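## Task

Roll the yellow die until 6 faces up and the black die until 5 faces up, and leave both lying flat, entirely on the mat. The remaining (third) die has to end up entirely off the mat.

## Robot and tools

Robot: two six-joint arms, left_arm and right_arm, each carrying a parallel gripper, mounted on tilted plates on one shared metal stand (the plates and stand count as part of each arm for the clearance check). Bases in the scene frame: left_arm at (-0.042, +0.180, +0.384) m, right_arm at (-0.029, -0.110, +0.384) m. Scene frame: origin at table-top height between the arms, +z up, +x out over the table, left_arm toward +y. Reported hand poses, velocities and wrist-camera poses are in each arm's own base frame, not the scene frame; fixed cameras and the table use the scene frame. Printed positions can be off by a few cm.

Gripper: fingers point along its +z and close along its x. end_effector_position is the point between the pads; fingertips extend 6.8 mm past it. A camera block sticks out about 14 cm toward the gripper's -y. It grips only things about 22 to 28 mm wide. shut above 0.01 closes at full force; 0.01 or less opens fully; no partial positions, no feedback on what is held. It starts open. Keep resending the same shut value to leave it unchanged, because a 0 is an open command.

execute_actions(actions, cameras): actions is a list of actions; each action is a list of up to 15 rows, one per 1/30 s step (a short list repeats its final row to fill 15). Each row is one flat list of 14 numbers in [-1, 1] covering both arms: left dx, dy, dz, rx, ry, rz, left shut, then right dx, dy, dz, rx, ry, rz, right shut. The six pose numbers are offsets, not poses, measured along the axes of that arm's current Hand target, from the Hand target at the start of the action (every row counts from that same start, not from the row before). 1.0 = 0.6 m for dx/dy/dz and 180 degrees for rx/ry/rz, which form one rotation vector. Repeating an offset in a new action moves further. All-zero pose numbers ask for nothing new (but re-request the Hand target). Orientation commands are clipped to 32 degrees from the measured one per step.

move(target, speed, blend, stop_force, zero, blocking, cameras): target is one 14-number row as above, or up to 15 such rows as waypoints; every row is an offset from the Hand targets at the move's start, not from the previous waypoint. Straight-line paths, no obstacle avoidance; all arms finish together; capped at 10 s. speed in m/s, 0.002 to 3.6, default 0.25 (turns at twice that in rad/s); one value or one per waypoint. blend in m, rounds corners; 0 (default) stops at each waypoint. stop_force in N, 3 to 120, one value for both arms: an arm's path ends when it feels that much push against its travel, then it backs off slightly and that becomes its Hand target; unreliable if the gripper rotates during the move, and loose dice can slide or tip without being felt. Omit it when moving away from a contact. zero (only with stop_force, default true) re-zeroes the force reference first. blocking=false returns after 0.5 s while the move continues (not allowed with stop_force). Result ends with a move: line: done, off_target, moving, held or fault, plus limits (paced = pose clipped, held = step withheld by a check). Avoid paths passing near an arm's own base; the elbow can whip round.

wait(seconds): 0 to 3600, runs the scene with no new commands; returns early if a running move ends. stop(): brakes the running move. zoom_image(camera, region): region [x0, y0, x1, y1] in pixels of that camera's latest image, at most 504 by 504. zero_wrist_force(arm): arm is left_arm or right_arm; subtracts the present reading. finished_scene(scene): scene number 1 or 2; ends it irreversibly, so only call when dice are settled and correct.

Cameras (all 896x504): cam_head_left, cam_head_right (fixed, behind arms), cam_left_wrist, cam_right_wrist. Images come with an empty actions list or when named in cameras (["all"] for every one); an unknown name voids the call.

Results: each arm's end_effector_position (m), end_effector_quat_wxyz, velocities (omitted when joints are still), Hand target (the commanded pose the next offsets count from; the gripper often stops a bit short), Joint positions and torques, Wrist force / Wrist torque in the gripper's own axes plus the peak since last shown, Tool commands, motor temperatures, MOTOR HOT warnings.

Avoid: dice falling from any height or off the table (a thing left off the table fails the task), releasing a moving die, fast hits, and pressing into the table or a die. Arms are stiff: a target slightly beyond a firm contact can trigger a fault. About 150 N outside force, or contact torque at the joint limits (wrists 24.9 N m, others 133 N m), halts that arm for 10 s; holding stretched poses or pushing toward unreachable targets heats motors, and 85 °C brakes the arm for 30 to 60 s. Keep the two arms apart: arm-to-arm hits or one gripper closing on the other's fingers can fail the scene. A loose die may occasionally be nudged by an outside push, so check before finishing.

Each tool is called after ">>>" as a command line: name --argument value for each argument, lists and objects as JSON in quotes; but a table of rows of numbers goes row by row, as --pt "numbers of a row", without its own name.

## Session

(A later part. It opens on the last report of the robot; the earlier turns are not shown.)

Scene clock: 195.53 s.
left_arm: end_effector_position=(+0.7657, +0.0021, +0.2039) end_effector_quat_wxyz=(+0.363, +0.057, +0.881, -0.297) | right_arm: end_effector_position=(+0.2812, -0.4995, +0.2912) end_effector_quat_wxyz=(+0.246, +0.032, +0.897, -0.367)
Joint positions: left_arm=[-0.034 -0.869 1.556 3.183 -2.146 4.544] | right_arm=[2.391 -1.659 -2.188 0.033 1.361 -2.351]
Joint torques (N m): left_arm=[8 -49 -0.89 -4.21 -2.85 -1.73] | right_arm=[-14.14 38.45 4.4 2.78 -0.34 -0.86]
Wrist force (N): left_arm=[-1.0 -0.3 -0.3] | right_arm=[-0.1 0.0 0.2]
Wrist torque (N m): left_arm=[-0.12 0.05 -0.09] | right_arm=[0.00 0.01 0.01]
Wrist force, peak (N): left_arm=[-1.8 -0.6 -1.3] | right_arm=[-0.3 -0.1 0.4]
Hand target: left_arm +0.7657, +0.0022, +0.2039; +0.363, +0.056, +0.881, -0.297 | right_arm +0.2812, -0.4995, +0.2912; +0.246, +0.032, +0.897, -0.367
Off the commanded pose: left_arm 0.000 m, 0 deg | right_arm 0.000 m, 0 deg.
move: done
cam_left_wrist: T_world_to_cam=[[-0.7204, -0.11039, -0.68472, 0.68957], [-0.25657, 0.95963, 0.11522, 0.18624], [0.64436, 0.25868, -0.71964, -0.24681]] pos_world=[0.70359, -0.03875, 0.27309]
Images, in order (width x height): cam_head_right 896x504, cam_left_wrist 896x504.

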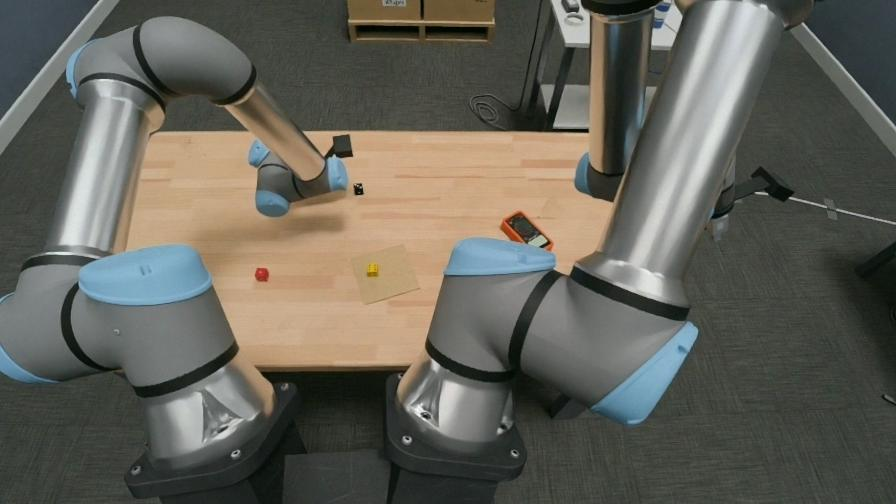

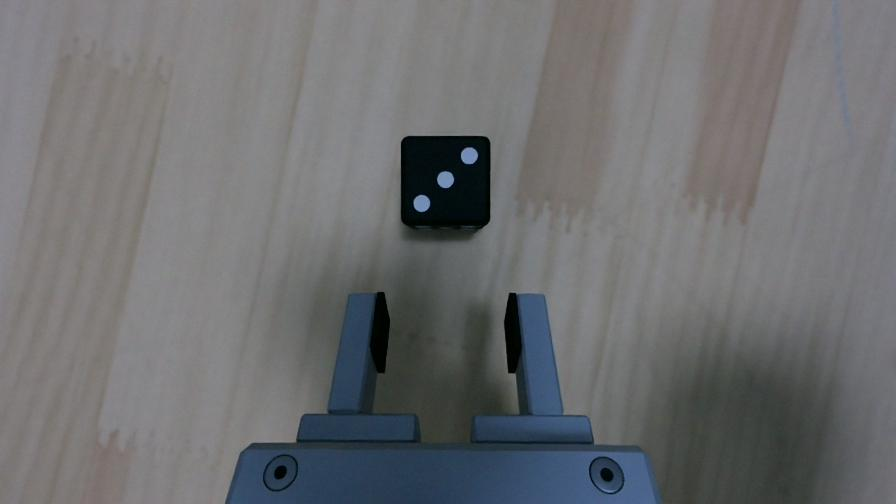

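>>> move --target '[0,0,0.08,0,0,0,0,0,0,0,0,0,0,0]' --speed 0.12

>>> execute_actions --actions '[[[0,0,0,0,0,0,1,0,0,0,0,0,0,0]]]'

>>> move --pt "0 -0.1277 -0.1072 0 0 0 1 0 0 0 0 0 0 0" --pt "0.5049 -0.2135 -0.0408 -0.4167 0 0 1 0 0 0 0 0 0 0" --pt "0.5049 -0.096 0.0578 -0.4167 0 0 1 0 0 0 0 0 0 0" --speed '[0.4,0.4,0.2]' --blend '[0.03,0.02,0]' --cameras '["cam_left_wrist","cam_head_left","cam_head_right"]'

Scene clock: 208.80 s.
left_arm: end_effector_position=(+0.7948, -0.0251, +0.1770) end_effector_quat_wxyz=(+0.363, +0.057, +0.881, -0.297) | right_arm: end_effector_position=(+0.2812, -0.4995, +0.2912) end_effector_quat_wxyz=(+0.246, +0.032, +0.897, -0.367)
Joint positions: left_arm=[-0.073 -0.778 1.473 3.161 -2.117 4.513] | right_arm=[2.391 -1.659 -2.188 0.033 1.361 -2.351]
Joint torques (N m): left_arm=[5.87 -55.25 -0.06 -0.92 -2.85 1.56] | right_arm=[-13.57 38.11 5.1 2.79 -0.3 -0.86]
Wrist force (N): left_arm=[-1.0 0.0 -0.5] | right_arm=[-0.1 0.0 0.3]
Wrist torque (N m): left_arm=[-0.10 0.05 -0.01] | right_arm=[0.01 0.01 0.00]
Wrist force, peak (N): left_arm=[-0.9 0.0 -1.7] | right_arm=[-0.5 0.0 0.2]
Hand target: left_arm +0.7948, -0.0249, +0.1770; +0.363, +0.056, +0.881, -0.297 | right_arm +0.2812, -0.4995, +0.2912; +0.246, +0.032, +0.897, -0.367
Off the commanded pose: left_arm 0.000 m, 0 deg | right_arm 0.000 m, 0 deg.
move: done

Scene clock: 209.50 s.
left_arm: end_effector_position=(+0.7948, -0.0249, +0.1770) end_effector_quat_wxyz=(+0.363, +0.056, +0.881, -0.297) | right_arm: end_effector_position=(+0.2812, -0.4995, +0.2912) end_effector_quat_wxyz=(+0.246, +0.032, +0.897, -0.367)
Joint positions: left_arm=[-0.072 -0.778 1.473 3.161 -2.117 4.513] | right_arm=[2.391 -1.659 -2.188 0.033 1.361 -2.351]
Joint torques (N m): left_arm=[7.37 -57.82 -2.33 -0.69 -2 1.22] | right_arm=[-14.15 37.29 4.78 2.81 -0.05 -0.85]
Wrist force (N): left_arm=[-0.6 -3.6 -1.4] | right_arm=[-0.3 -0.1 0.0]
Wrist torque (N m): left_arm=[-0.18 0.03 -0.01] | right_arm=[0.00 0.02 0.00]
Wrist force, peak (N): left_arm=[-0.7 -3.7 -1.8] | right_arm=[-0.4 0.1 0.2]
Hand target: left_arm +0.7948, -0.0249, +0.1770; +0.363, +0.056, +0.881, -0.297 | right_arm +0.2812, -0.4995, +0.2912; +0.246, +0.032, +0.897, -0.367
Off the commanded pose: left_arm 0.000 m, 0 deg | right_arm 0.000 m, 0 deg.

Scene clock: 212.43 s.
left_arm: end_effector_position=(+0.5767, -0.1268, -0.0187) end_effector_quat_wxyz=(+0.323, -0.177, +0.880, +0.301) | right_arm: end_effector_position=(+0.2812, -0.4995, +0.2912) end_effector_quat_wxyz=(+0.246, +0.032, +0.897, -0.367)
Joint positions: left_arm=[-0.722 -0.831 2.019 3.652 -0.664 3.532] | right_arm=[2.391 -1.659 -2.188 0.033 1.361 -2.351]
Joint torques (N m): left_arm=[-30.74 -26.51 -0.84 -2.52 -1.67 0.05] | right_arm=[-13.65 38.89 5.33 3.14 -0.04 -0.95]
Wrist force (N): left_arm=[-1.9 -1.7 0.2] | right_arm=[-0.2 0.3 0.2]
Wrist torque (N m): left_arm=[-0.17 0.08 -0.03] | right_arm=[0.03 0.02 0.00]
Wrist force, peak (N): left_arm=[-1.6 -2.5 1.8] | right_arm=[-0.5 -0.1 0.1]
Hand target: left_arm +0.5767, -0.1269, -0.0187; +0.323, -0.176, +0.880, +0.301 | right_arm +0.2812, -0.4995, +0.2912; +0.246, +0.032, +0.897, -0.367
Off the commanded pose: left_arm 0.000 m, 0 deg | right_arm 0.000 m, 0 deg.
move: done
cam_left_wrist: T_world_to_cam=[[-0.73209, -0.10178, -0.67356, 0.39475], [-0.67708, 0.00003, 0.73591, 0.41948], [-0.07488, 0.99481, -0.06893, 0.26837]] pos_world=[0.59311, -0.22682, -0.02432]
Images, in order (width x height): cam_head_left 896x504, cam_head_right 896x504, cam_left_wrist 896x504.

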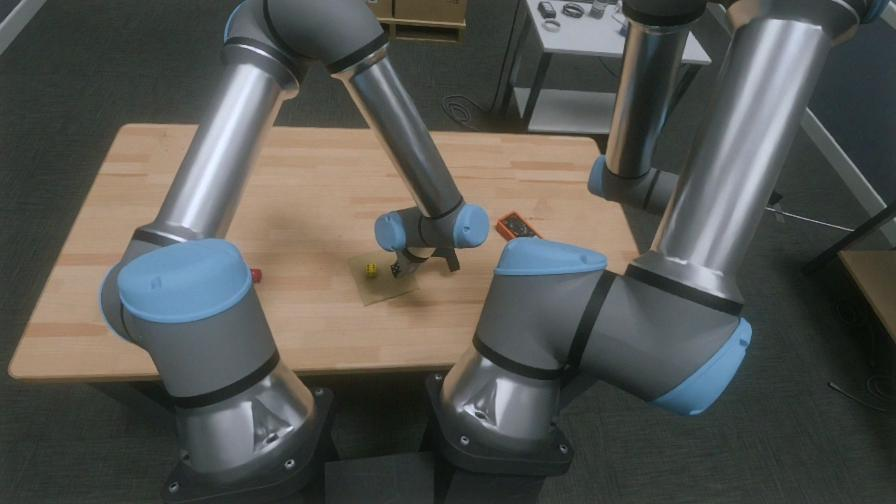

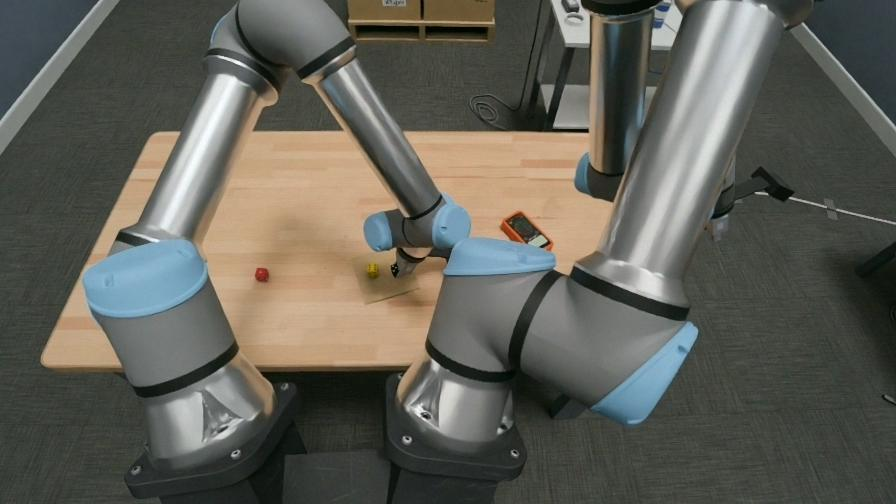

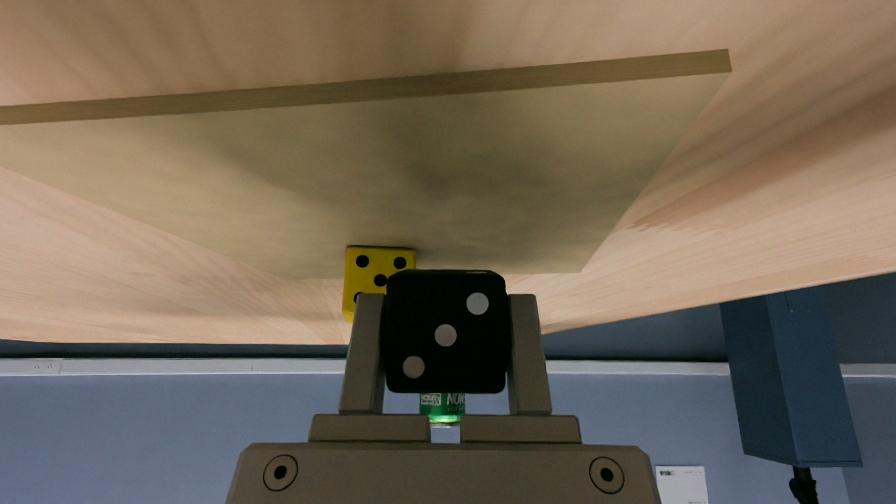

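>>> move --target '[0,-0.0155,0.0332,0,0,0,1,0,0,0,0,0,0,0]' --speed 0.015 --stop_force 6

>>> execute_actions --actions '[[[0,0,0,0,0,0,0,0,0,0,0,0,0,0]]]'

>>> move --pt "0 0.0282 -0.0604 0 0 0 0 0 0 0 0 0 0 0" --pt "0 0.1269 -0.2718 0 0 0 0 0 0 0 0 0 0 0" --speed '[0.08,0.4]' --blend '[0.01,0]' --cameras '["all"]'

>>> zoom_image --camera "cam_head_right" --region '[340, 240, 440, 310]'

>>> zoom_image --camera "cam_head_left" --region '[340, 240, 440, 310]'

Scene clock: 220.87 s.
left_arm: end_effector_position=(+0.5878, -0.1223, -0.0315) end_effector_quat_wxyz=(+0.323, -0.176, +0.880, +0.301) | right_arm: end_effector_position=(+0.2812, -0.4995, +0.2912) end_effector_quat_wxyz=(+0.246, +0.032, +0.897, -0.367)
Joint positions: left_arm=[-0.702 -0.786 1.991 3.61 -0.661 3.564] | right_arm=[2.391 -1.659 -2.188 0.033 1.361 -2.351]
Joint torques (N m): left_arm=[-34.49 -42.89 6.67 -0.05 -1.81 -0.94] | right_arm=[-14.21 39.65 4.83 3.07 -0.22 -1.09]
Wrist force (N): left_arm=[-2.3 0.9 -2.3] | right_arm=[0.0 0.0 0.2]
Wrist torque (N m): left_arm=[-0.16 0.06 -0.03] | right_arm=[0.00 0.01 0.00]
Wrist force, peak (N): left_arm=[2.7 8.4 -25.7] | right_arm=[-0.4 -0.2 0.4]
Hand target: left_arm +0.5878, -0.1223, -0.0315; +0.323, -0.176, +0.880, +0.301 (not the last commanded pose) | right_arm +0.2812, -0.4995, +0.2912; +0.246, +0.032, +0.897, -0.367
Off the commanded pose: left_arm 0.004 m, 0 deg | right_arm 0.000 m, 0 deg.
move: contact (left_arm)

Scene clock: 221.57 s.
left_arm: end_effector_position=(+0.5878, -0.1223, -0.0315) end_effector_quat_wxyz=(+0.323, -0.176, +0.880, +0.301) | right_arm: end_effector_position=(+0.2812, -0.4995, +0.2912) end_effector_quat_wxyz=(+0.246, +0.032, +0.897, -0.367)
Joint positions: left_arm=[-0.702 -0.786 1.991 3.61 -0.661 3.564] | right_arm=[2.391 -1.659 -2.188 0.033 1.361 -2.351]
Joint torques (N m): left_arm=[-33.59 -43.58 5.54 -0.57 -1.74 -0.28] | right_arm=[-14.36 39.42 4.93 2.86 -0.01 -1.14]
Wrist force (N): left_arm=[-1.7 -1.6 0.2] | right_arm=[-0.3 -0.1 0.3]
Wrist torque (N m): left_arm=[-0.18 0.06 -0.02] | right_arm=[0.00 0.04 0.01]
Wrist force, peak (N): left_arm=[-1.9 -1.7 0.3] | right_arm=[-0.2 0.3 0.3]
Hand target: left_arm +0.5878, -0.1223, -0.0315; +0.323, -0.176, +0.880, +0.301 | right_arm +0.2812, -0.4995, +0.2912; +0.246, +0.032, +0.897, -0.367
Off the commanded pose: left_arm 0.000 m, 0 deg | right_arm 0.000 m, 0 deg.

Scene clock: 223.00 s.
left_arm: end_effector_position=(+0.4741, -0.1696, +0.0997) end_effector_quat_wxyz=(+0.323, -0.176, +0.880, +0.301) | right_arm: end_effector_position=(+0.2812, -0.4995, +0.2912) end_effector_quat_wxyz=(+0.246, +0.032, +0.897, -0.367)
Joint positions: left_arm=[-0.932 -1.25 2.166 4.171 -0.716 3.212] | right_arm=[2.391 -1.659 -2.188 0.033 1.361 -2.351]
Joint torques (N m): left_arm=[-13.85 -35.74 0.91 0.42 1.48 -1.34] | right_arm=[-14.21 38.22 5.11 3.01 -0.11 -1.25]
Wrist force (N): left_arm=[-1.9 -1.3 -0.3] | right_arm=[-0.3 -0.2 0.3]
Wrist torque (N m): left_arm=[-0.15 0.08 -0.23] | right_arm=[-0.02 0.02 0.00]
Wrist force, peak (N): left_arm=[-1.5 -2.6 1.6] | right_arm=[-0.2 0.2 0.4]
Hand target: left_arm +0.4741, -0.1695, +0.0997; +0.323, -0.176, +0.880, +0.301 | right_arm +0.2812, -0.4995, +0.2912; +0.246, +0.032, +0.897, -0.367
Off the commanded pose: left_arm 0.000 m, 0 deg | right_arm 0.000 m, 0 deg.
move: done
cam_left_wrist: T_world_to_cam=[[-0.73212, -0.1017, -0.67354, 0.39507], [-0.67707, 0.00024, 0.73592, 0.26294], [-0.07468, 0.99482, -0.06903, 0.31124]] pos_world=[0.49051, -0.26952, 0.09408]

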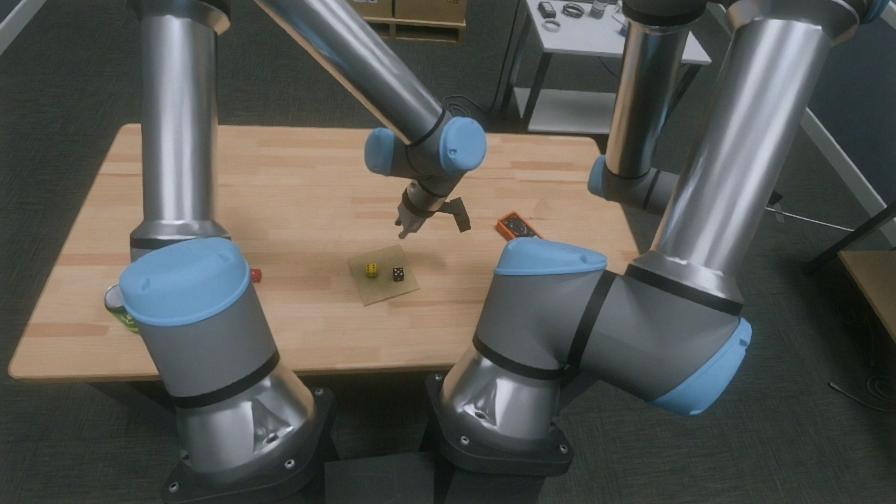

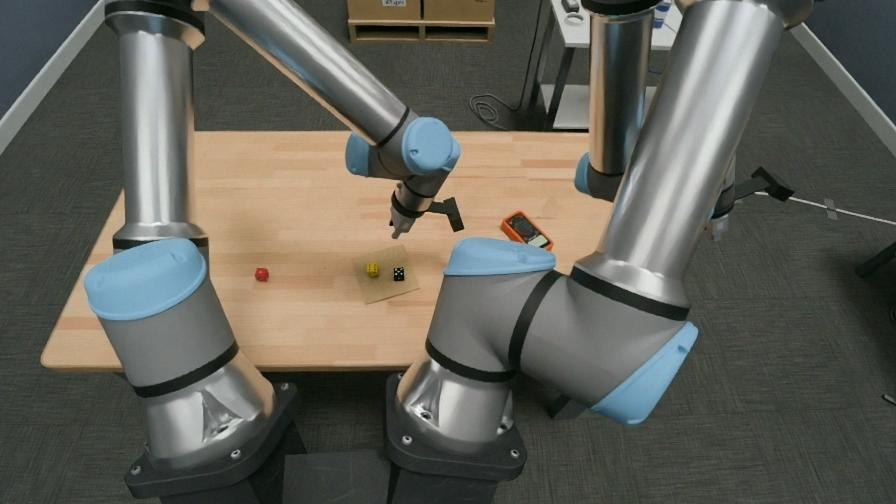

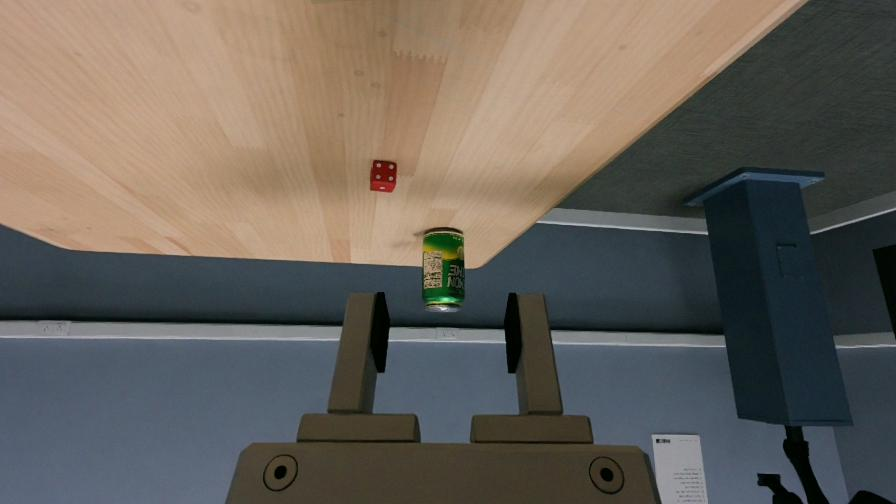

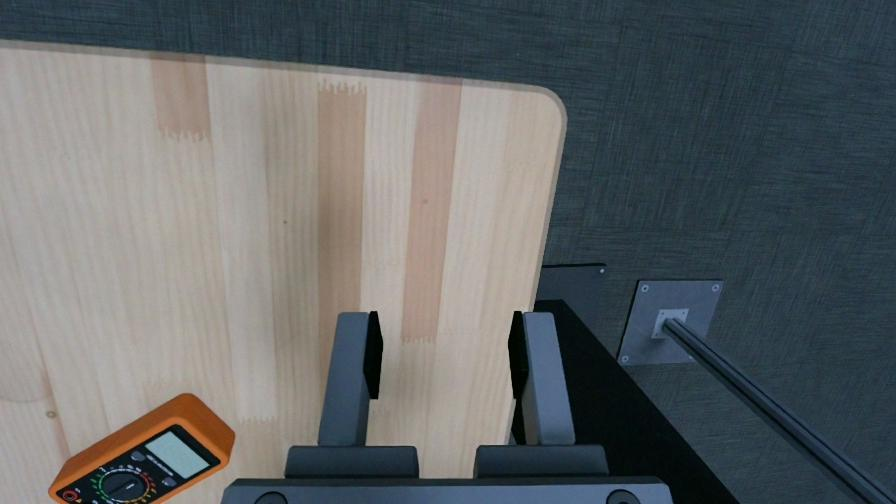

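Scaled by 5.040 from the camera's image (finer frame: 1280x720).

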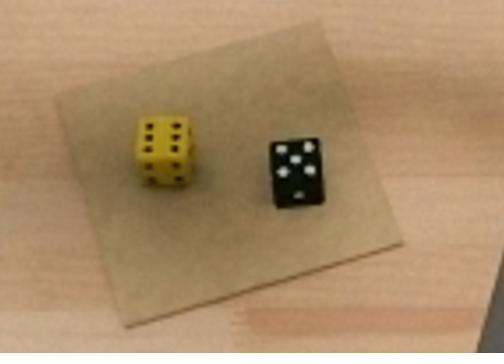

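Scaled by 5.040 from the camera's image (finer frame: 1280x720).

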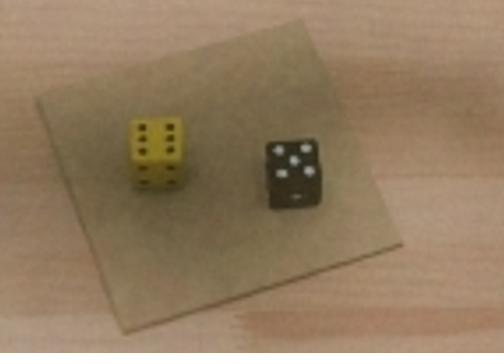

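>>> finished_scene --scene 1

The scene is finished: the task was done.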